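# Close the white door from inside so it latches

## Task

From inside the room, push the white door shut until its latch catches and keeps it closed. Disturb nothing else and finish holding nothing: release, then back away. The robot must not topple or be left leaning, or the task fails. In the final second after everything has settled, both arms, both hands and the lift must touch nothing at all, and the base must not be in contact with any movable object such as a part, box, cart, lid or drawer.

## Robot and tools

ROBOT. The LinearBot has an omnidirectional wheeled base and a column about 1.7 m tall. A carriage slides along the column (lift_m) and carries two identical six-joint arms, left and right, each ending in a two-finger gripper. The arm bases sit roughly 0.57 m + lift_m above the floor, and parts of the carriage hang about 0.15 m lower. A hand reaches about 0.78 m from its shoulder but only about 0.38 m below its arm base. The hand is about 0.16 m long and 0.1 m wide (0.14 m open). In the parked pose, joints 1 to 6 are 0, 0.05, 0.05, 1.45, 0, 0, and the robot is then about 0.85 m wide and 0.65 m long.

CAMERAS. carriage_camera is fixed on the carriage, facing forward and tilted about 20 degrees down. left_wrist_camera and right_wrist_camera look out past the fingertips. Only the images reveal whether the robot is leaning.

FRAMES. Distances are in metres and angles in radians. In the base frame the origin is on the floor under the base centre, with x forward, y left and z up. left_hand and right_hand are reported in this frame as the point midway between the finger pads. quat_wxyz gives the hand orientation: the hand's z axis runs along the fingers and the fingers open along its y axis. base_odometry is measured in the base frame as it stood at scene start. It counts wheel turns only, so slip counts as travel. Heading runs -3.142 to 3.142, with positive meaning left. Reported hand positions tend to sit a bit above the true ones, especially at long reach.

move. This is the only tool that drives the robot. Its arguments are:
- base: one command per call, an offset from where the base last measured itself. translate_m is -2 to 2, forward positive. strafe_m is -2 to 2, left positive. rotate_rad is -6.3 to 6.3, counter-clockwise (left) positive.
- joints: a single dictionary covering both arms and the lift. Each key is a joint name and each value is an absolute target, not an offset.
  - lift_m: 0 to 1 m.
  - Joint 1 (left_joint1_rad / right_joint1_rad): -2.617 to 3.054, yaw about vertical, 0 forward, positive left.
  - Joint 2: 0 to 3.141, shoulder. 0 is the upper arm level and back, 1.57 is upright, 3.14 is level and forward.
  - Joint 3: 0 to 3.141, elbow, from 0 folded to 3.14 straight.
  - Joint 4: -1.57 to 1.57, wrist pitch. Positive lifts the fingertips.
  - Joint 5: -1.57 to 1.57, wrist yaw. Positive swings the fingertips to the right, which is opposite to joint 1.
  - Joint 6: -2.094 to 2.094, roll about the finger axis.
  - left_gripper_m and right_gripper_m: 0 to 0.093, the pad gap in metres.
  - Joints you leave out keep their earlier targets.
- speeds: optional caps for this call only. translate_m and strafe_m take 0.02 to 0.5 m/s. rotate_rad takes 0.05 to 1.57 rad/s. lift_m takes 0.08 to 0.25 m/s. The top of each range is the default.
- min_time_s: 0.1 to 8 s. This is the shortest duration for each arm and gripper motion, and it gives smoother, straighter hand paths.
- cameras: a list drawn from carriage_camera, left_wrist_camera, right_wrist_camera and all. Omitted or null means all cameras, and [] means none.
A move with no action simply reports the state and images. Unknown keys make the call invalid. Values outside a range are refused, and the rest of that reply's robot calls are then skipped.

wait: seconds, from 0 to 10. The robot keeps its last command while the scene runs on. zoom_image: camera plus region [x0, y0, x1, y1] in pixels, origin at the top left, at most 504 x 504. It enlarges part of that camera's latest image. read_manual returns only licence text. finished_scene: scene (1 to 3) ends the scene irreversibly, so call it only after the door is latched and the robot is clear.

RESULTS. Each result reports:
- joint_positions.
- The hand positions.
- The move line: done, or the worst status word.
- base_status and joint_status:
  - done: for the base this means the wheels turned the commanded amount, even with slip.
  - off_target: stopped short and may still be pushing.
  - contact_stop: the base or lift met resistance and is now holding there.
  - time_out: the base drive was cut off.
  - not_followed: a safety check withheld arm targets because the arms came too close.
  - limit_stop_at_motor_heat.
- on_its_own: what the robot did without being told. Its 'held at' values are targets.
- motor_effort: percent of maximum, with the action's peak in brackets. A falling lift effort during a descent means a hand is resting on something.
- Joint torques: N m. Joints 1 to 3 wrap at ±28.
- Motor temperatures: one block per arm, joints then gripper.
- A pictures line: the camera order of the images.

CAUTIONS.
- Arms have no contact stop. A blocked arm keeps pushing and snaps forward when it comes free.
- Base contact detection may come late or not at all, and it ignores the arms. After a bump, drive about 0.2 m back the way you came.
- Push the door gently and steadily; do not slam it.
- Keep the carriage low and the arms near the body when pushing, because a high carriage, extended arms or hard pushes can tip the robot.
- Never reverse under a table edge.
- Keep the two arms from hitting or pressing on each other.
- Arms held outstretched heat up, even while you are thinking. At 75 °C a MOTOR HOT line appears. At 100 °C the arm goes limp for 30 to 60 s. Park an arm to cool it.
- When finished, open the grippers, pull the arms in, and back the base away so that no arm, hand or lift is touching anything.

Each tool is called after "Request:" as name(argument=value, ...) on one line, values as JSON.

## Session

Request:
move()

Scene clock: 0.00 s.
Joint torques (N m): no reading
Motor temperatures (°C): left_arm=[31 34 39 31 28 30 27] | right_arm=[32 35 36 31 30 29 31]
base_odometry: x=+0.000 y=+0.000 heading=+0.000
base_status: not commanded
joint_positions: lift_m=+0.300 left_joint1_rad=-0.003 left_joint2_rad=+0.052 left_joint3_rad=+0.038 left_joint4_rad=+1.430 left_joint5_rad=-0.033 left_joint6_rad=+0.031 left_gripper_m=+0.09396 right_joint1_rad=+0.000 right_joint2_rad=+0.035 right_joint3_rad=+0.040 right_joint4_rad=+1.434 right_joint5_rad=-0.028 right_joint6_rad=-0.032 right_gripper_m=+0.09396
joint_status: not commanded
motor_effort: lift_m=+18 drive_wheels=+1
left_hand: x=+0.2549 y=+0.3027 z=+1.3074 quat_wxyz=(+0.997, -0.015, +0.077, +0.015) (m; base frame)
right_hand: x=+0.2482 y=-0.2924 z=+1.3082 quat_wxyz=(+0.998, -0.015, +0.065, -0.015) (m; base frame)
pictures: carriage_camera, left_wrist_camera, right_wrist_camera
Images, in order (width x height): carriage_camera 672x504, left_wrist_camera 672x504, right_wrist_camera 672x504.

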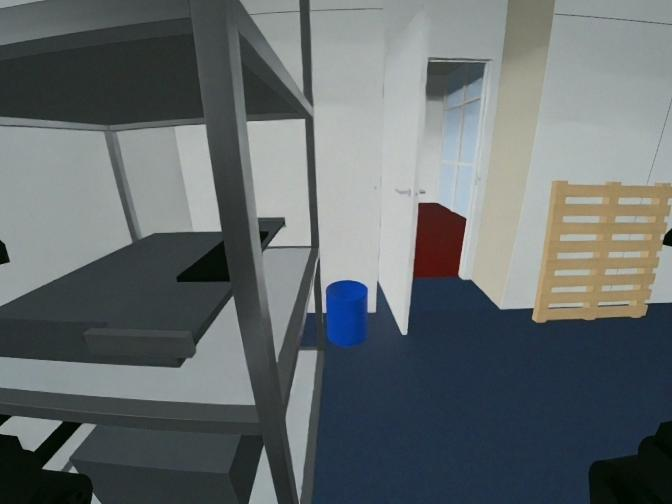

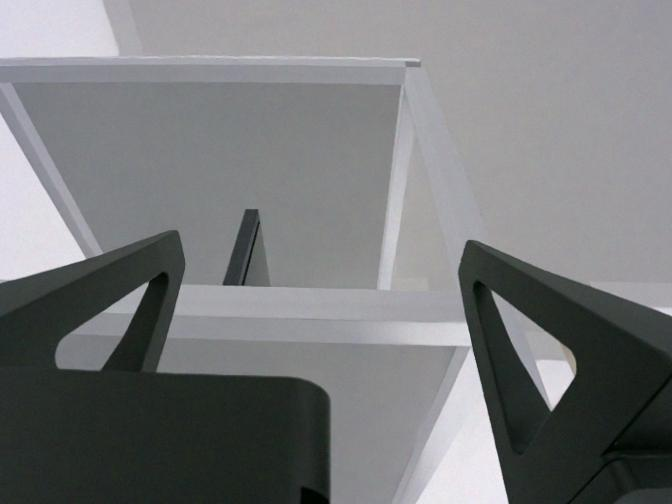

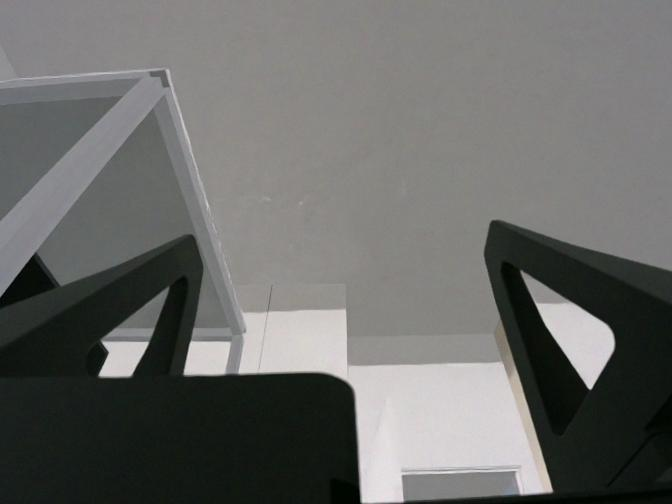

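Request:
move(base={"strafe_m":-0.65}, joints={"left_gripper_m":0}, cameras=["carriage_camera"])

Request:
move(base={"translate_m":0.6}, joints={"left_joint2_rad":2.0,"left_joint3_rad":2.0,"left_joint4_rad":0,"left_joint5_rad":0,"left_joint6_rad":0}, min_time_s=2.5, cameras=["carriage_camera","left_wrist_camera"])

Scene clock: 36.13 s.
Joint torques (N m): left_arm=[-0.29 3.95 5.57 -0.09 0.12 0.06] | right_arm=[-0.16 3.9 5.94 -0.2 -0.07 -0.04]
Motor temperatures (°C): left_arm=[31 35 42 31 28 30 27] | right_arm=[32 37 37 31 30 29 31]
move: done
base_odometry: x=-0.001 y=-0.650 heading=-0.001
base_status: done
joint_positions: lift_m=+0.300 left_joint1_rad=-0.003 left_joint2_rad=+0.052 left_joint3_rad=+0.038 left_joint4_rad=+1.430 left_joint5_rad=-0.033 left_joint6_rad=+0.031 left_gripper_m=+0.00060 right_joint1_rad=+0.001 right_joint2_rad=+0.035 right_joint3_rad=+0.040 right_joint4_rad=+1.434 right_joint5_rad=-0.028 right_joint6_rad=-0.032 right_gripper_m=+0.09396
joint_status: all done
motor_effort: lift_m=+18(18) drive_wheels=+4(18)
left_hand: x=+0.2549 y=+0.3027 z=+1.3074 quat_wxyz=(+0.997, -0.015, +0.077, +0.015) (m; base frame)
right_hand: x=+0.2482 y=-0.2924 z=+1.3082 quat_wxyz=(+0.998, -0.015, +0.065, -0.015) (m; base frame)
pictures: carriage_camera
Images, in order (width x height): carriage_camera 672x504.

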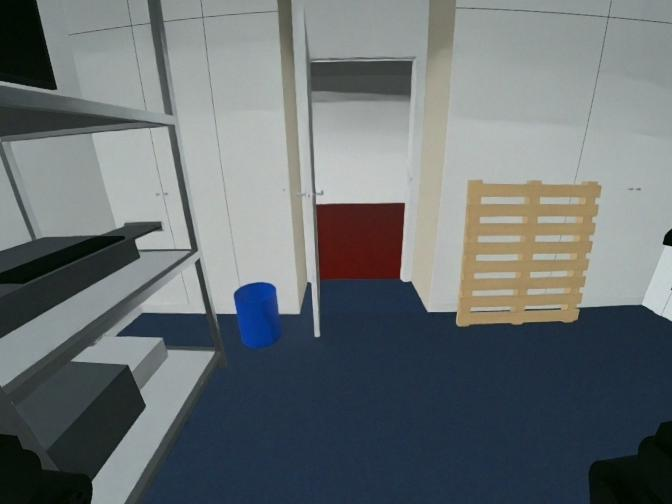

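Scene clock: 39.50 s.
Joint torques (N m): left_arm=[-0.23 -11.73 9.58 1.91 0.28 -0.08] | right_arm=[-0.17 3.81 5.98 -0.21 -0.06 -0.04]
Motor temperatures (°C): left_arm=[31 35 42 31 28 30 27] | right_arm=[32 37 37 31 30 29 31]
move: done
base_odometry: x=+0.599 y=-0.651 heading=-0.001
base_status: done
joint_positions: lift_m=+0.300 left_joint1_rad=-0.003 left_joint2_rad=+1.994 left_joint3_rad=+1.971 left_joint4_rad=+0.007 left_joint5_rad=-0.016 left_joint6_rad=+0.012 left_gripper_m=+0.00060 right_joint1_rad=+0.001 right_joint2_rad=+0.035 right_joint3_rad=+0.040 right_joint4_rad=+1.433 right_joint5_rad=-0.028 right_joint6_rad=-0.032 right_gripper_m=+0.09396
joint_status: all done
motor_effort: lift_m=+18(18) drive_wheels=-2(16)
left_hand: x=+0.8357 y=+0.2983 z=+1.2856 quat_wxyz=(+0.702, +0.000, +0.713, +0.009) (m; base frame)
right_hand: x=+0.2484 y=-0.2924 z=+1.3082 quat_wxyz=(+0.998, -0.015, +0.066, -0.015) (m; base frame)
pictures: carriage_camera, left_wrist_camera
Images, in order (width x height): carriage_camera 672x504, left_wrist_camera 672x504.

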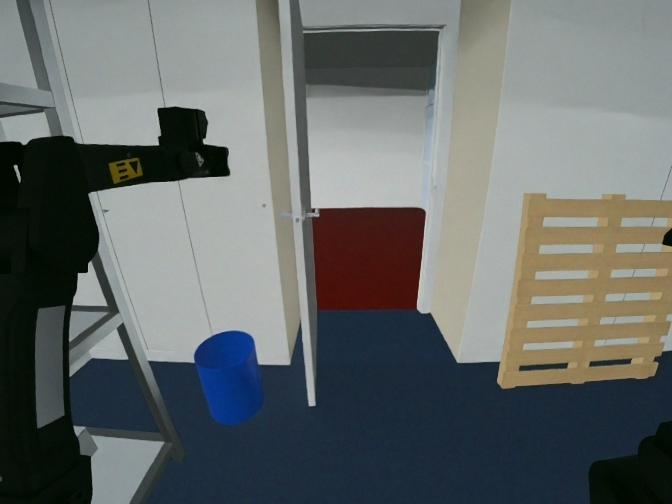

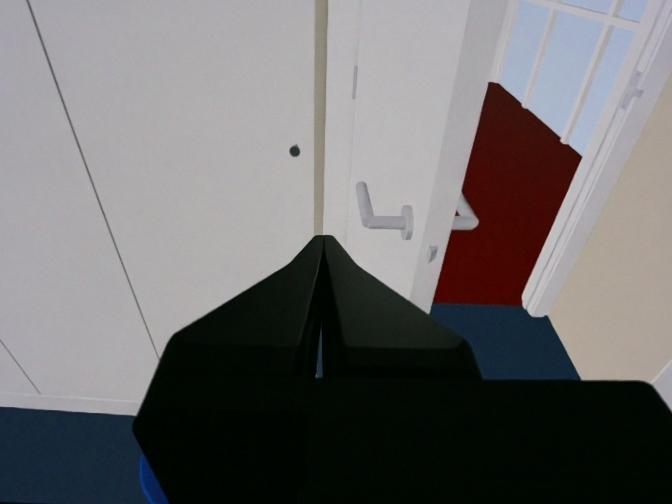

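Request:
move(base={"translate_m":0.6}, cameras=[])

Request:
move(base={"strafe_m":-0.45}, speeds={"strafe_m":0.2}, cameras=["carriage_camera","left_wrist_camera"])

Scene clock: 57.13 s.
Joint torques (N m): left_arm=[-0.2 -11.99 9.47 1.98 0.32 -0.09] | right_arm=[-0.08 3.93 5.98 -0.18 -0.06 -0.06]
Motor temperatures (°C): left_arm=[31 40 44 34 28 30 27] | right_arm=[32 37 37 30 30 29 31]
move: done
base_odometry: x=+1.199 y=-0.652 heading=-0.001
base_status: done
joint_positions: lift_m=+0.300 left_joint1_rad=-0.003 left_joint2_rad=+1.995 left_joint3_rad=+1.973 left_joint4_rad=+0.002 left_joint5_rad=-0.015 left_joint6_rad=+0.012 left_gripper_m=+0.00060 right_joint1_rad=+0.001 right_joint2_rad=+0.035 right_joint3_rad=+0.040 right_joint4_rad=+1.432 right_joint5_rad=-0.028 right_joint6_rad=-0.032 right_gripper_m=+0.09396
joint_status: not commanded
motor_effort: lift_m=+18(18) drive_wheels=-2(15)
left_hand: x=+0.8360 y=+0.2982 z=+1.2841 quat_wxyz=(+0.700, +0.000, +0.714, +0.009) (m; base frame)
right_hand: x=+0.2487 y=-0.2924 z=+1.3082 quat_wxyz=(+0.998, -0.015, +0.066, -0.015) (m; base frame)
pictures: none
No camera images: "cameras" was empty.

Scene clock: 60.47 s.
Joint torques (N m): left_arm=[-0.06 -11.77 9.28 2 0.26 0.01] | right_arm=[-0.24 3.92 5.97 -0.17 -0.06 -0.05]
Motor temperatures (°C): left_arm=[31 41 45 35 28 30 27] | right_arm=[32 37 37 30 30 29 31]
move: done
base_odometry: x=+1.199 y=-1.102 heading=-0.001
base_status: done
joint_positions: lift_m=+0.300 left_joint1_rad=-0.002 left_joint2_rad=+1.995 left_joint3_rad=+1.973 left_joint4_rad=+0.000 left_joint5_rad=-0.014 left_joint6_rad=+0.005 left_gripper_m=+0.00059 right_joint1_rad=+0.001 right_joint2_rad=+0.035 right_joint3_rad=+0.040 right_joint4_rad=+1.432 right_joint5_rad=-0.028 right_joint6_rad=-0.032 right_gripper_m=+0.09396
joint_status: not commanded
motor_effort: lift_m=+18(18) drive_wheels=+1(11)
left_hand: x=+0.8360 y=+0.2982 z=+1.2837 quat_wxyz=(+0.699, -0.002, +0.715, +0.006) (m; base frame)
right_hand: x=+0.2487 y=-0.2924 z=+1.3082 quat_wxyz=(+0.998, -0.015, +0.066, -0.015) (m; base frame)
pictures: carriage_camera, left_wrist_camera
Images, in order (width x height): carriage_camera 672x504, left_wrist_camera 672x504.

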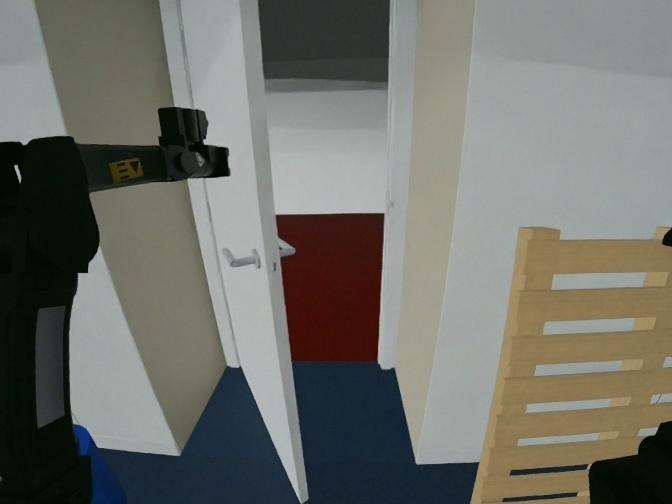

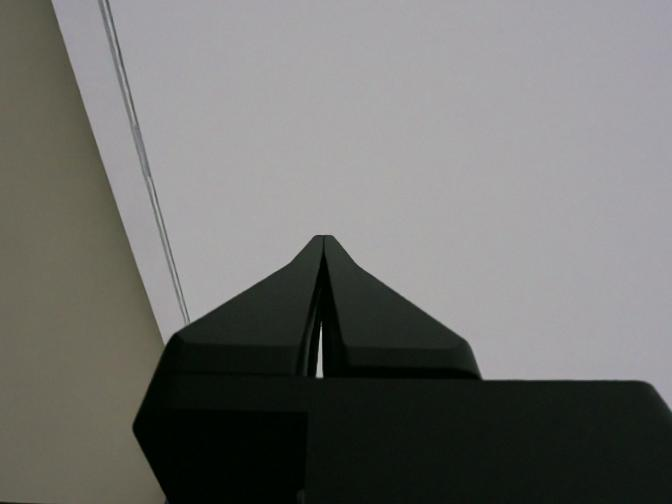

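Request:
move(base={"translate_m":0.4}, speeds={"translate_m":0.2}, cameras=[])

Request:
move(base={"strafe_m":0.12}, joints={"left_joint1_rad":-0.55}, min_time_s=3, cameras=["carriage_camera","left_wrist_camera"])

Scene clock: 83.00 s.
Joint torques (N m): left_arm=[-0.58 -12.12 9.11 1.96 0.26 -0.01] | right_arm=[-0.12 3.84 6 -0.21 -0.06 -0.05]
Motor temperatures (°C): left_arm=[31 46 48 38 28 30 28] | right_arm=[31 37 37 30 30 29 31]
move: done
base_odometry: x=+1.599 y=-1.103 heading=-0.002
base_status: done
joint_positions: lift_m=+0.300 left_joint1_rad=+0.001 left_joint2_rad=+1.995 left_joint3_rad=+1.976 left_joint4_rad=-0.001 left_joint5_rad=-0.015 left_joint6_rad=+0.003 left_gripper_m=+0.00059 right_joint1_rad=+0.001 right_joint2_rad=+0.035 right_joint3_rad=+0.040 right_joint4_rad=+1.432 right_joint5_rad=-0.028 right_joint6_rad=-0.032 right_gripper_m=+0.09396
joint_status: not commanded
motor_effort: lift_m=+18(18) drive_wheels=-2(13)
left_hand: x=+0.8358 y=+0.3006 z=+1.2847 quat_wxyz=(+0.700, -0.005, +0.714, +0.007) (m; base frame)
right_hand: x=+0.2487 y=-0.2924 z=+1.3082 quat_wxyz=(+0.998, -0.015, +0.066, -0.015) (m; base frame)
pictures: none
No camera images: "cameras" was empty.

Scene clock: 86.30 s.
Joint torques (N m): left_arm=[-0.47 -11.84 9.02 1.96 0.23 -0.01] | right_arm=[-0.14 3.88 6.04 -0.18 -0.06 -0.04]
Motor temperatures (°C): left_arm=[31 47 48 39 28 30 28] | right_arm=[31 37 37 30 30 29 31]
move: done
base_odometry: x=+1.599 y=-0.983 heading=-0.002
base_status: done
joint_positions: lift_m=+0.300 left_joint1_rad=-0.545 left_joint2_rad=+1.995 left_joint3_rad=+1.976 left_joint4_rad=-0.001 left_joint5_rad=-0.013 left_joint6_rad=+0.003 left_gripper_m=+0.00059 right_joint1_rad=+0.000 right_joint2_rad=+0.035 right_joint3_rad=+0.040 right_joint4_rad=+1.432 right_joint5_rad=-0.028 right_joint6_rad=-0.032 right_gripper_m=+0.09396
joint_status: all done
motor_effort: lift_m=+18(18) drive_wheels=+0(13)
left_hand: x=+0.7472 y=-0.0225 z=+1.2847 quat_wxyz=(+0.675, +0.189, +0.689, -0.183) (m; base frame)
right_hand: x=+0.2487 y=-0.2924 z=+1.3082 quat_wxyz=(+0.998, -0.015, +0.066, -0.015) (m; base frame)
pictures: carriage_camera, left_wrist_camera
Images, in order (width x height): carriage_camera 672x504, left_wrist_camera 672x504.

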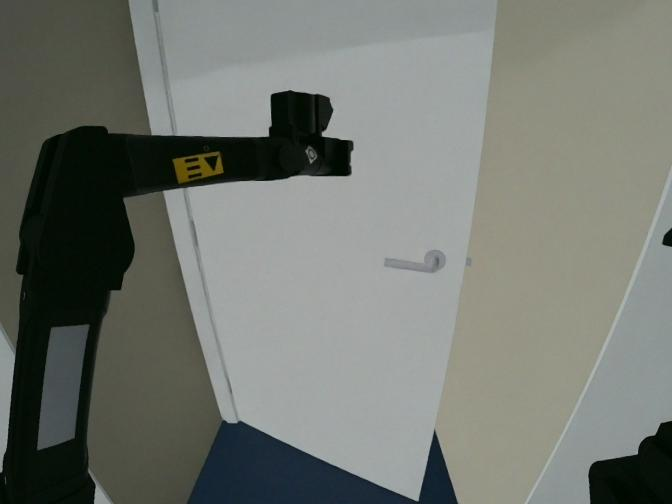

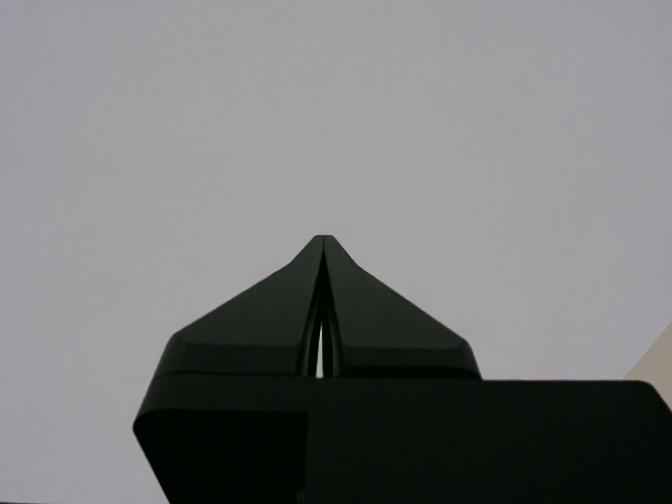

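Request:
move(joints={"right_joint2_rad":2.0,"right_joint3_rad":2.0,"right_joint4_rad":0,"right_joint5_rad":0,"right_joint6_rad":0,"right_gripper_m":0,"right_joint1_rad":0}, min_time_s=3.5, cameras=["carriage_camera"])

Request:
move(joints={"right_joint2_rad":2.5,"right_joint3_rad":2.5,"left_joint1_rad":0,"left_joint2_rad":0.05,"left_joint3_rad":0.05,"left_joint4_rad":1.45}, min_time_s=3, cameras=["carriage_camera","right_wrist_camera"])

Scene clock: 100.83 s.
Joint torques (N m): left_arm=[-0.57 -11.92 9.05 1.97 0.27 0.03] | right_arm=[-0.59 -10.06 10.82 2.15 0.04 0.04]
Motor temperatures (°C): left_arm=[31 48 49 40 28 30 28] | right_arm=[31 37 38 30 30 29 31]
move: done
base_odometry: x=+1.599 y=-0.983 heading=-0.002
base_status: not commanded
joint_positions: lift_m=+0.300 left_joint1_rad=-0.545 left_joint2_rad=+1.995 left_joint3_rad=+1.976 left_joint4_rad=-0.001 left_joint5_rad=-0.013 left_joint6_rad=+0.003 left_gripper_m=+0.00059 right_joint1_rad=+0.005 right_joint2_rad=+1.985 right_joint3_rad=+1.969 right_joint4_rad=+0.010 right_joint5_rad=-0.013 right_joint6_rad=-0.008 right_gripper_m=+0.00010
joint_status: all done
motor_effort: lift_m=+18(18) drive_wheels=+1(3)
left_hand: x=+0.7472 y=-0.0225 z=+1.2846 quat_wxyz=(+0.675, +0.189, +0.689, -0.183) (m; base frame)
right_hand: x=+0.8331 y=-0.2920 z=+1.2907 quat_wxyz=(+0.705, -0.009, +0.709, +0.003) (m; base frame)
pictures: carriage_camera
Images, in order (width x height): carriage_camera 672x504.

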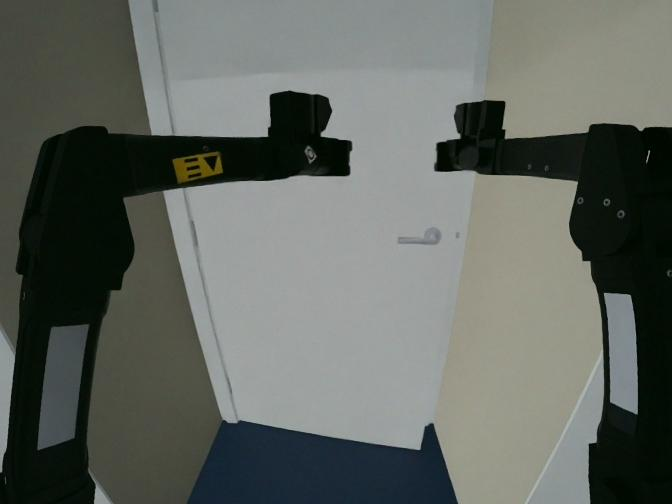

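Scene clock: 104.13 s.
Joint torques (N m): left_arm=[0.32 2.93 4.55 0.08 0.24 0] | right_arm=[-0.57 -12.64 10.4 2.16 0.04 0.05]
Motor temperatures (°C): left_arm=[31 48 48 40 28 30 28] | right_arm=[31 38 39 31 30 29 31]
move: done
base_odometry: x=+1.599 y=-0.983 heading=-0.002
base_status: not commanded
joint_positions: lift_m=+0.300 left_joint1_rad=-0.006 left_joint2_rad=+0.058 left_joint3_rad=+0.057 left_joint4_rad=+1.434 left_joint5_rad=-0.013 left_joint6_rad=+0.003 left_gripper_m=+0.00059 right_joint1_rad=+0.005 right_joint2_rad=+2.475 right_joint3_rad=+2.473 right_joint4_rad=+0.006 right_joint5_rad=-0.012 right_joint6_rad=-0.008 right_gripper_m=+0.00010
joint_status: all done
motor_effort: lift_m=+18(18) drive_wheels=-1(4)
left_hand: x=+0.2506 y=+0.2991 z=+1.3126 quat_wxyz=(+0.998, -0.006, +0.069, -0.001) (m; base frame)
right_hand: x=+0.9336 y=-0.2917 z=+1.2180 quat_wxyz=(+0.709, -0.009, +0.706, +0.003) (m; base frame)
pictures: carriage_camera, right_wrist_camera
Images, in order (width x height): carriage_camera 672x504, right_wrist_camera 672x504.

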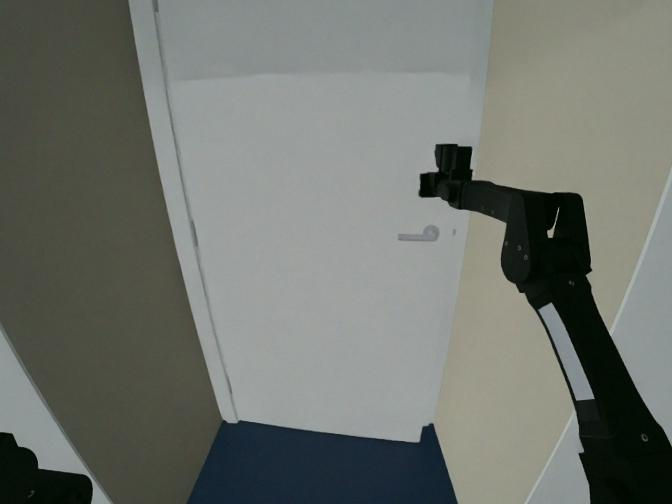

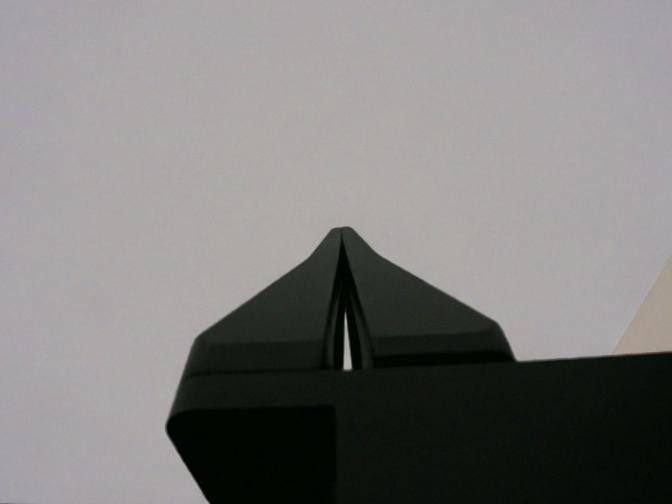

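Request:
move(base={"translate_m":0.15}, speeds={"translate_m":0.12}, cameras=["carriage_camera"])

Request:
move(base={"translate_m":0.1}, speeds={"translate_m":0.06}, cameras=["carriage_camera"])

Scene clock: 110.20 s.
Joint torques (N m): left_arm=[0.43 3.36 4.86 -0.09 0.23 0.05] | right_arm=[-0.54 0.36 7.92 7.28 -0.07 0]
Motor temperatures (°C): left_arm=[31 46 47 38 28 30 28] | right_arm=[31 41 39 35 30 29 31]
move: done
base_odometry: x=+1.749 y=-0.983 heading=-0.002
base_status: done
joint_positions: lift_m=+0.300 left_joint1_rad=-0.006 left_joint2_rad=+0.056 left_joint3_rad=+0.054 left_joint4_rad=+1.444 left_joint5_rad=-0.010 left_joint6_rad=+0.003 left_gripper_m=+0.00059 right_joint1_rad=+0.005 right_joint2_rad=+2.339 right_joint3_rad=+2.496 right_joint4_rad=-0.456 right_joint5_rad=-0.003 right_joint6_rad=-0.006 right_gripper_m=+0.00010
joint_status: not commanded
motor_effort: lift_m=+19(20) drive_wheels=+12(21)
left_hand: x=+0.2480 y=+0.2987 z=+1.3123 quat_wxyz=(+0.998, -0.005, +0.064, -0.001) (m; base frame)
right_hand: x=+0.8862 y=-0.2934 z=+1.2089 quat_wxyz=(+0.594, -0.005, +0.805, +0.001) (m; base frame)
pictures: carriage_camera
Images, in order (width x height): carriage_camera 672x504.

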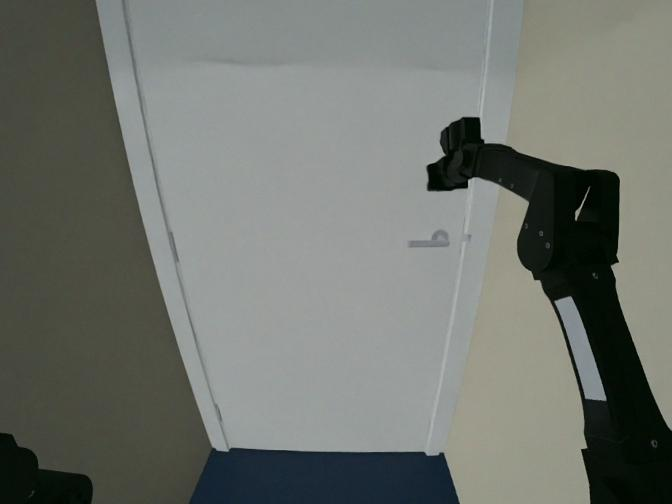

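Scene clock: 112.47 s.
Joint torques (N m): left_arm=[0.2 3.41 4.94 -0.1 0.2 0.02] | right_arm=[-1.18 8.35 1.96 7.76 -0.01 -0.14]
Motor temperatures (°C): left_arm=[31 45 47 37 28 30 28] | right_arm=[31 41 39 44 30 29 31]
move: done
base_odometry: x=+1.849 y=-0.983 heading=-0.003
base_status: done
joint_positions: lift_m=+0.300 left_joint1_rad=-0.006 left_joint2_rad=+0.056 left_joint3_rad=+0.053 left_joint4_rad=+1.446 left_joint5_rad=-0.009 left_joint6_rad=+0.003 left_gripper_m=+0.00059 right_joint1_rad=+0.011 right_joint2_rad=+2.263 right_joint3_rad=+2.549 right_joint4_rad=-1.140 right_joint5_rad=-0.005 right_joint6_rad=+0.008 right_gripper_m=+0.00009
joint_status: not commanded
motor_effort: lift_m=+18(19) drive_wheels=+17(24)
left_hand: x=+0.2477 y=+0.2985 z=+1.3121 quat_wxyz=(+0.998, -0.004, +0.063, -0.001) (m; base frame)
right_hand: x=+0.7833 y=-0.2901 z=+1.1387 quat_wxyz=(+0.351, -0.002, +0.936, +0.006) (m; base frame)
pictures: carriage_camera
Images, in order (width x height): carriage_camera 672x504.

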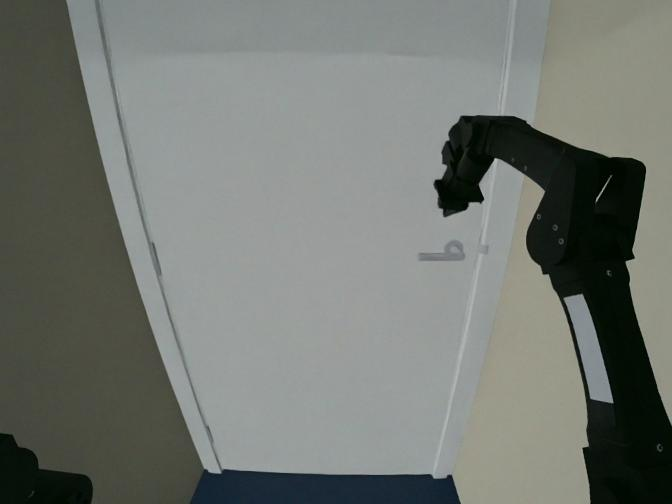

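Request:
move(base={"translate_m":-0.3}, speeds={"translate_m":0.2}, cameras=["carriage_camera","right_wrist_camera"])

Request:
zoom_image(camera="carriage_camera", region=[380, 120, 560, 480])

Scene clock: 120.23 s.
Joint torques (N m): left_arm=[0.31 3.34 4.88 -0.08 0.22 0.01] | right_arm=[-0.64 -16.03 9.46 2.33 0.04 -0.13]
Motor temperatures (°C): left_arm=[31 43 46 36 28 30 28] | right_arm=[31 42 39 58 30 29 31]
move: done
base_odometry: x=+1.549 y=-0.982 heading=-0.003
base_status: done
joint_positions: lift_m=+0.300 left_joint1_rad=-0.006 left_joint2_rad=+0.056 left_joint3_rad=+0.053 left_joint4_rad=+1.447 left_joint5_rad=-0.009 left_joint6_rad=+0.003 left_gripper_m=+0.00059 right_joint1_rad=+0.005 right_joint2_rad=+2.512 right_joint3_rad=+2.484 right_joint4_rad=-0.009 right_joint5_rad=-0.012 right_joint6_rad=+0.008 right_gripper_m=+0.00008
joint_status: not commanded
motor_effort: lift_m=+18(19) drive_wheels=+1(15)
left_hand: x=+0.2478 y=+0.2985 z=+1.3121 quat_wxyz=(+0.998, -0.004, +0.063, -0.001) (m; base frame)
right_hand: x=+0.9407 y=-0.2914 z=+1.1941 quat_wxyz=(+0.694, -0.003, +0.720, +0.009) (m; base frame)
pictures: carriage_camera, right_wrist_camera
Images, in order (width x height): carriage_camera 672x504, right_wrist_camera 672x504.

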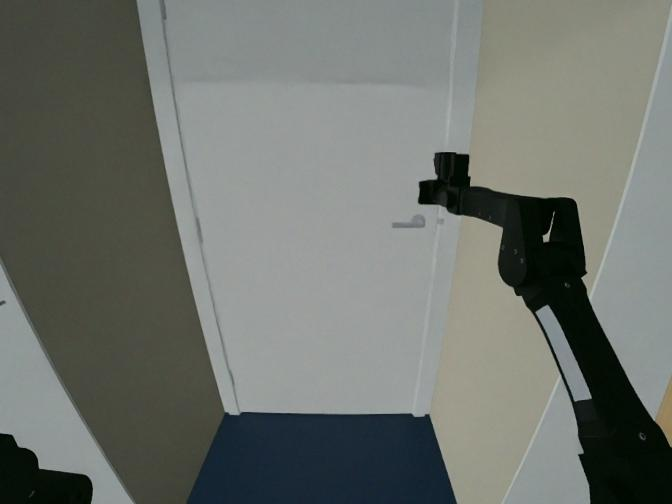

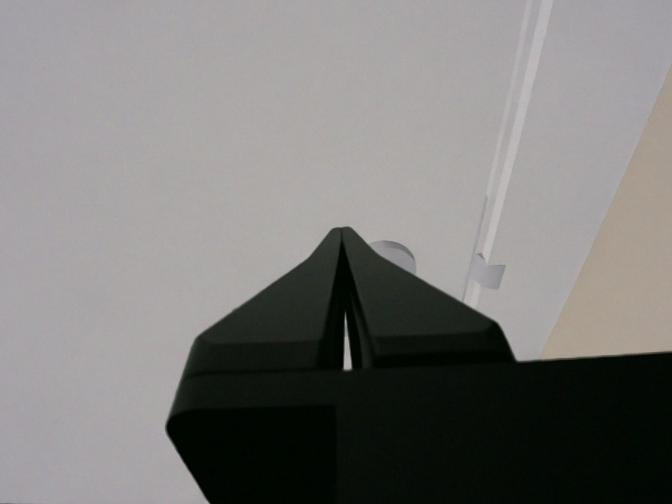

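Scaled by 1.400 from the camera's 672x504 image, which has a finer 960x720 frame.

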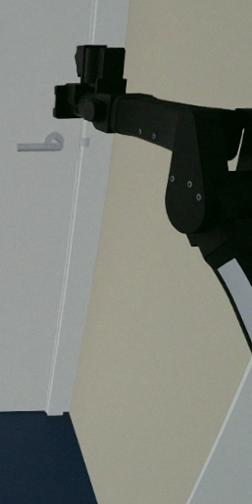

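Request:
move(joints={"right_joint2_rad":2.3,"right_joint3_rad":2.3,"right_joint4_rad":1.5}, base={"translate_m":0.25}, min_time_s=1.2, speeds={"translate_m":0.15}, cameras=["carriage_camera"])

Request:
move(base={"translate_m":0.1}, speeds={"translate_m":0.06}, cameras=["carriage_camera"])

Request:
move(base={"translate_m":0.06}, speeds={"translate_m":0.06}, cameras=["carriage_camera"])

Scene clock: 136.37 s.
Joint torques (N m): left_arm=[0.34 3.33 4.97 -0.07 0.19 0.03] | right_arm=[-0.57 -15.01 4.96 -0.1 0.02 -0.15]
Motor temperatures (°C): left_arm=[31 40 44 35 28 30 28] | right_arm=[31 49 41 49 30 29 31]
move: done
base_odometry: x=+1.799 y=-0.982 heading=-0.002
base_status: done
joint_positions: lift_m=+0.300 left_joint1_rad=-0.006 left_joint2_rad=+0.056 left_joint3_rad=+0.053 left_joint4_rad=+1.447 left_joint5_rad=-0.009 left_joint6_rad=+0.003 left_gripper_m=+0.00059 right_joint1_rad=+0.005 right_joint2_rad=+2.337 right_joint3_rad=+2.308 right_joint4_rad=+1.492 right_joint5_rad=-0.012 right_joint6_rad=+0.008 right_gripper_m=+0.00008
joint_status: all done
motor_effort: lift_m=+18(18) drive_wheels=-2(9)
left_hand: x=+0.2478 y=+0.2985 z=+1.3121 quat_wxyz=(+0.998, -0.004, +0.063, -0.001) (m; base frame)
right_hand: x=+0.6911 y=-0.2927 z=+1.4819 quat_wxyz=(+0.999, -0.006, +0.054, +0.007) (m; base frame)
pictures: carriage_camera
Images, in order (width x height): carriage_camera 672x504.

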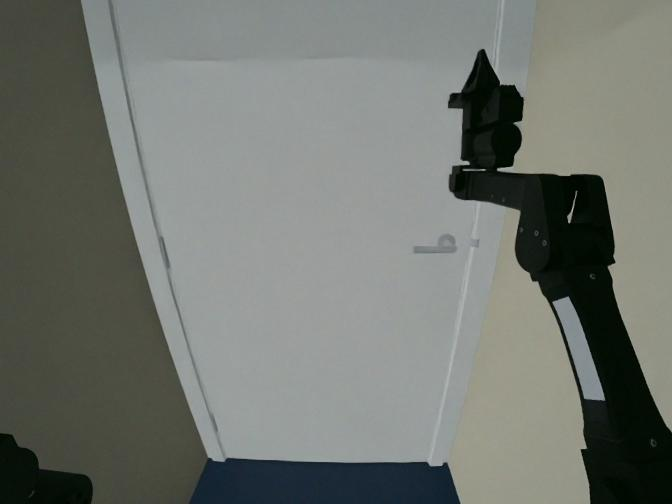

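Scene clock: 138.57 s.
Joint torques (N m): left_arm=[0.29 3.29 4.94 -0.07 0.18 0.02] | right_arm=[-0.58 -14.97 4.96 -0.16 0.04 -0.15]
Motor temperatures (°C): left_arm=[31 40 44 35 28 30 28] | right_arm=[31 50 41 48 30 29 31]
move: done
base_odometry: x=+1.899 y=-0.982 heading=-0.002
base_status: done
joint_positions: lift_m=+0.300 left_joint1_rad=-0.006 left_joint2_rad=+0.056 left_joint3_rad=+0.053 left_joint4_rad=+1.447 left_joint5_rad=-0.009 left_joint6_rad=+0.003 left_gripper_m=+0.00059 right_joint1_rad=+0.005 right_joint2_rad=+2.335 right_joint3_rad=+2.308 right_joint4_rad=+1.495 right_joint5_rad=-0.012 right_joint6_rad=+0.008 right_gripper_m=+0.00008
joint_status: not commanded
motor_effort: lift_m=+18(18) drive_wheels=-3(14)
left_hand: x=+0.2477 y=+0.2985 z=+1.3121 quat_wxyz=(+0.998, -0.004, +0.063, -0.001) (m; base frame)
right_hand: x=+0.6894 y=-0.2927 z=+1.4828 quat_wxyz=(+0.999, -0.006, +0.051, +0.007) (m; base frame)
pictures: carriage_camera
Images, in order (width x height): carriage_camera 672x504.

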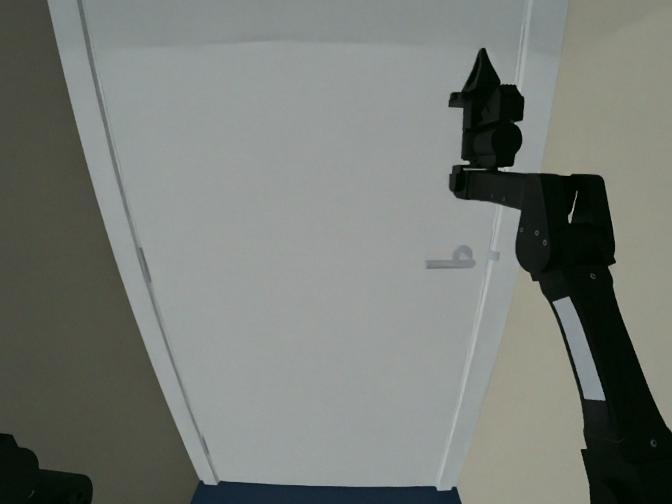

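Scene clock: 140.10 s.
Joint torques (N m): left_arm=[0.34 3.23 4.93 -0.05 0.2 0.01] | right_arm=[-0.55 -9.4 4.55 -1.01 0.04 0.1]
Motor temperatures (°C): left_arm=[31 40 44 35 28 30 28] | right_arm=[31 51 40 47 30 29 31]
move: done
base_odometry: x=+1.959 y=-0.982 heading=-0.002
base_status: done
joint_positions: lift_m=+0.300 left_joint1_rad=-0.006 left_joint2_rad=+0.056 left_joint3_rad=+0.053 left_joint4_rad=+1.448 left_joint5_rad=-0.009 left_joint6_rad=+0.003 left_gripper_m=+0.00059 right_joint1_rad=+0.005 right_joint2_rad=+2.279 right_joint3_rad=+2.308 right_joint4_rad=+1.550 right_joint5_rad=-0.012 right_joint6_rad=-0.012 right_gripper_m=+0.00008
joint_status: not commanded
motor_effort: lift_m=+18(18) drive_wheels=+6(15)
left_hand: x=+0.2476 y=+0.2985 z=+1.3121 quat_wxyz=(+0.998, -0.004, +0.063, -0.001) (m; base frame)
right_hand: x=+0.6477 y=-0.2929 z=+1.5078 quat_wxyz=(+1.000, -0.006, -0.005, -0.004) (m; base frame)
pictures: carriage_camera
Images, in order (width x height): carriage_camera 672x504.

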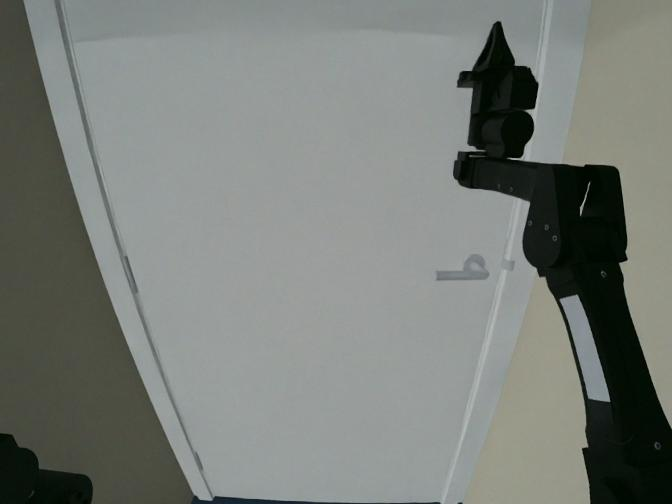

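Request:
move(base={"translate_m":0.06}, speeds={"translate_m":0.06}, cameras=["carriage_camera"])

Request:
zoom_image(camera="carriage_camera", region=[420, 200, 560, 320])

Request:
move(base={"translate_m":-0.4}, speeds={"translate_m":0.2}, cameras=["carriage_camera"])

Request:
zoom_image(camera="carriage_camera", region=[370, 180, 510, 300])

Scene clock: 150.53 s.
Joint torques (N m): left_arm=[0.27 3.36 4.92 -0.02 0.2 0.03] | right_arm=[-0.4 6.69 0.92 -0.95 0.03 0.05]
Motor temperatures (°C): left_arm=[31 39 44 34 28 30 28] | right_arm=[31 51 40 43 30 29 31]
move: done
base_odometry: x=+2.018 y=-0.982 heading=-0.002
base_status: done
joint_positions: lift_m=+0.300 left_joint1_rad=-0.006 left_joint2_rad=+0.056 left_joint3_rad=+0.053 left_joint4_rad=+1.448 left_joint5_rad=-0.009 left_joint6_rad=+0.003 left_gripper_m=+0.00059 right_joint1_rad=+0.004 right_joint2_rad=+2.118 right_joint3_rad=+2.338 right_joint4_rad=+1.511 right_joint5_rad=-0.012 right_joint6_rad=-0.008 right_gripper_m=+0.00008
joint_status: not commanded
motor_effort: lift_m=+19(19) drive_wheels=+14(18)
left_hand: x=+0.2476 y=+0.2985 z=+1.3120 quat_wxyz=(+0.998, -0.004, +0.063, -0.001) (m; base frame)
right_hand: x=+0.5594 y=-0.2937 z=+1.5742 quat_wxyz=(+0.997, -0.005, -0.080, -0.003) (m; base frame)
pictures: carriage_camera
Images, in order (width x height): carriage_camera 672x504.

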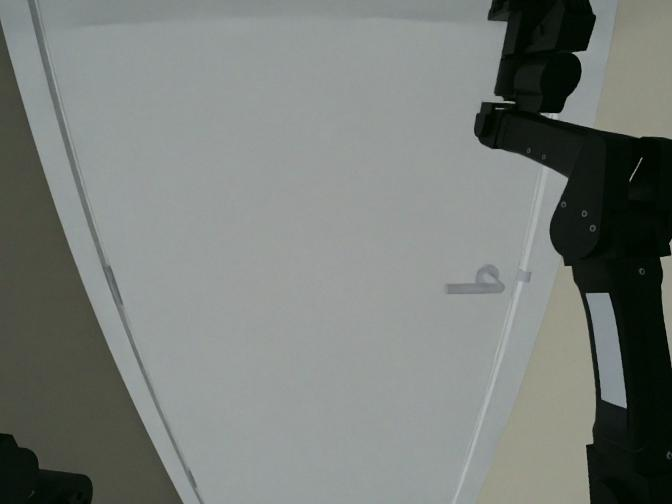

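Scaled by 3.600 from the camera's 672x504 image, which has a finer 960x720 frame.

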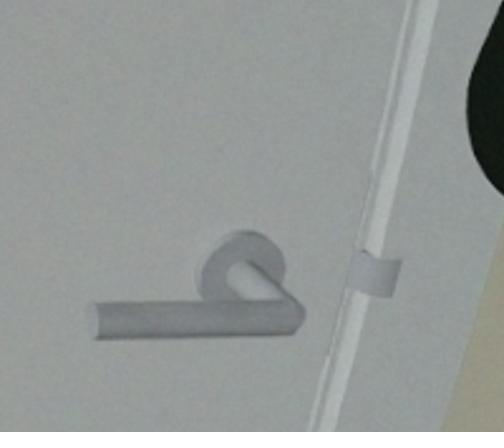

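Scene clock: 153.63 s.
Joint torques (N m): left_arm=[0.23 3.29 4.89 -0.1 0.21 0.02] | right_arm=[-0.49 -11.58 5.74 -0.32 0.02 0.06]
Motor temperatures (°C): left_arm=[31 39 43 34 28 30 28] | right_arm=[31 51 40 42 30 29 31]
move: done
base_odometry: x=+1.618 y=-0.981 heading=-0.002
base_status: done
joint_positions: lift_m=+0.300 left_joint1_rad=-0.006 left_joint2_rad=+0.056 left_joint3_rad=+0.053 left_joint4_rad=+1.448 left_joint5_rad=-0.009 left_joint6_rad=+0.003 left_gripper_m=+0.00059 right_joint1_rad=+0.003 right_joint2_rad=+2.300 right_joint3_rad=+2.301 right_joint4_rad=+1.503 right_joint5_rad=-0.012 right_joint6_rad=-0.008 right_gripper_m=+0.00008
joint_status: not commanded
motor_effort: lift_m=+18(19) drive_wheels=+0(11)
left_hand: x=+0.2475 y=+0.2985 z=+1.3121 quat_wxyz=(+0.998, -0.004, +0.063, -0.001) (m; base frame)
right_hand: x=+0.6723 y=-0.2938 z=+1.4966 quat_wxyz=(+0.999, -0.006, +0.033, -0.003) (m; base frame)
pictures: carriage_camera
Images, in order (width x height): carriage_camera 672x504.

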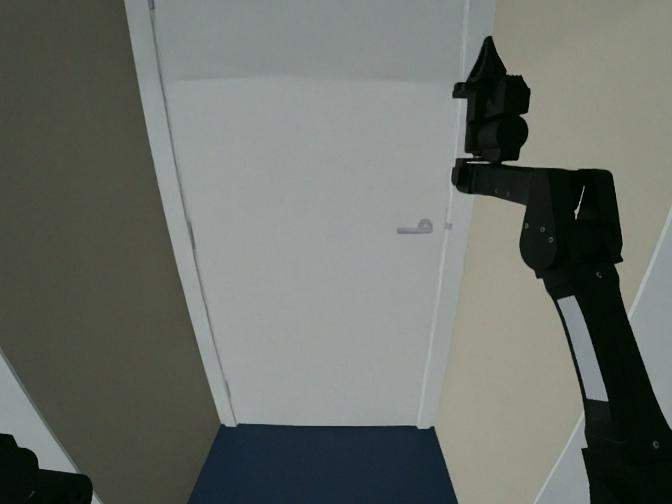

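Scaled by 3.600 from the camera's 672x504 image, which has a finer 960x720 frame.

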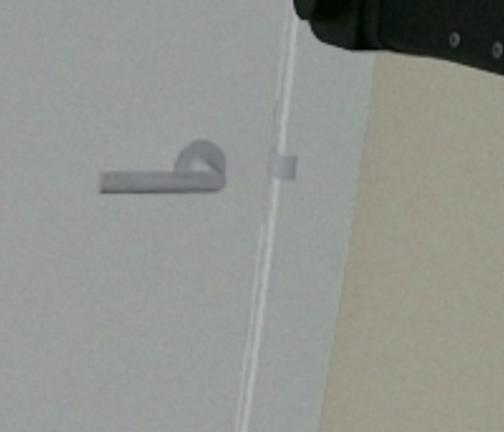

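Request:
move(base={"translate_m":-0.3}, joints={"right_joint2_rad":0.05,"right_joint3_rad":0.05,"right_joint4_rad":1.45}, min_time_s=2, cameras=["carriage_camera"])

Request:
finished_scene(scene=1)

Scene clock: 159.80 s.
Joint torques (N m): left_arm=[0.35 3.3 4.98 -0.09 0.19 0.04] | right_arm=[-0.36 2.95 4.88 -0.37 0.04 0.06]
Motor temperatures (°C): left_arm=[31 38 43 34 28 30 28] | right_arm=[31 52 39 41 30 29 31]
move: done
base_odometry: x=+1.318 y=-0.981 heading=-0.002
base_status: done
joint_positions: lift_m=+0.300 left_joint1_rad=-0.006 left_joint2_rad=+0.056 left_joint3_rad=+0.053 left_joint4_rad=+1.449 left_joint5_rad=-0.009 left_joint6_rad=+0.003 left_gripper_m=+0.00059 right_joint1_rad=+0.003 right_joint2_rad=+0.058 right_joint3_rad=+0.059 right_joint4_rad=+1.462 right_joint5_rad=-0.011 right_joint6_rad=-0.008 right_gripper_m=+0.00008
joint_status: all done
motor_effort: lift_m=+18(18) drive_wheels=+2(14)
left_hand: x=+0.2473 y=+0.2985 z=+1.3121 quat_wxyz=(+0.998, -0.004, +0.062, -0.001) (m; base frame)
right_hand: x=+0.2432 y=-0.2951 z=+1.3141 quat_wxyz=(+0.999, -0.006, +0.054, -0.002) (m; base frame)
pictures: carriage_camera
Images, in order (width x height): carriage_camera 672x504.

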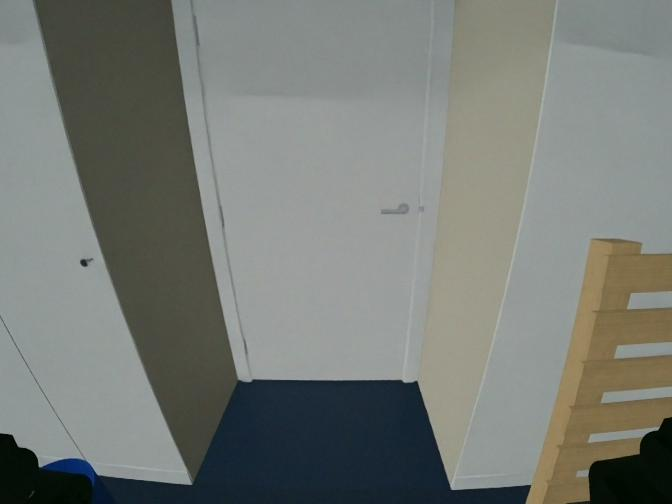

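The scene is finished: the task was done.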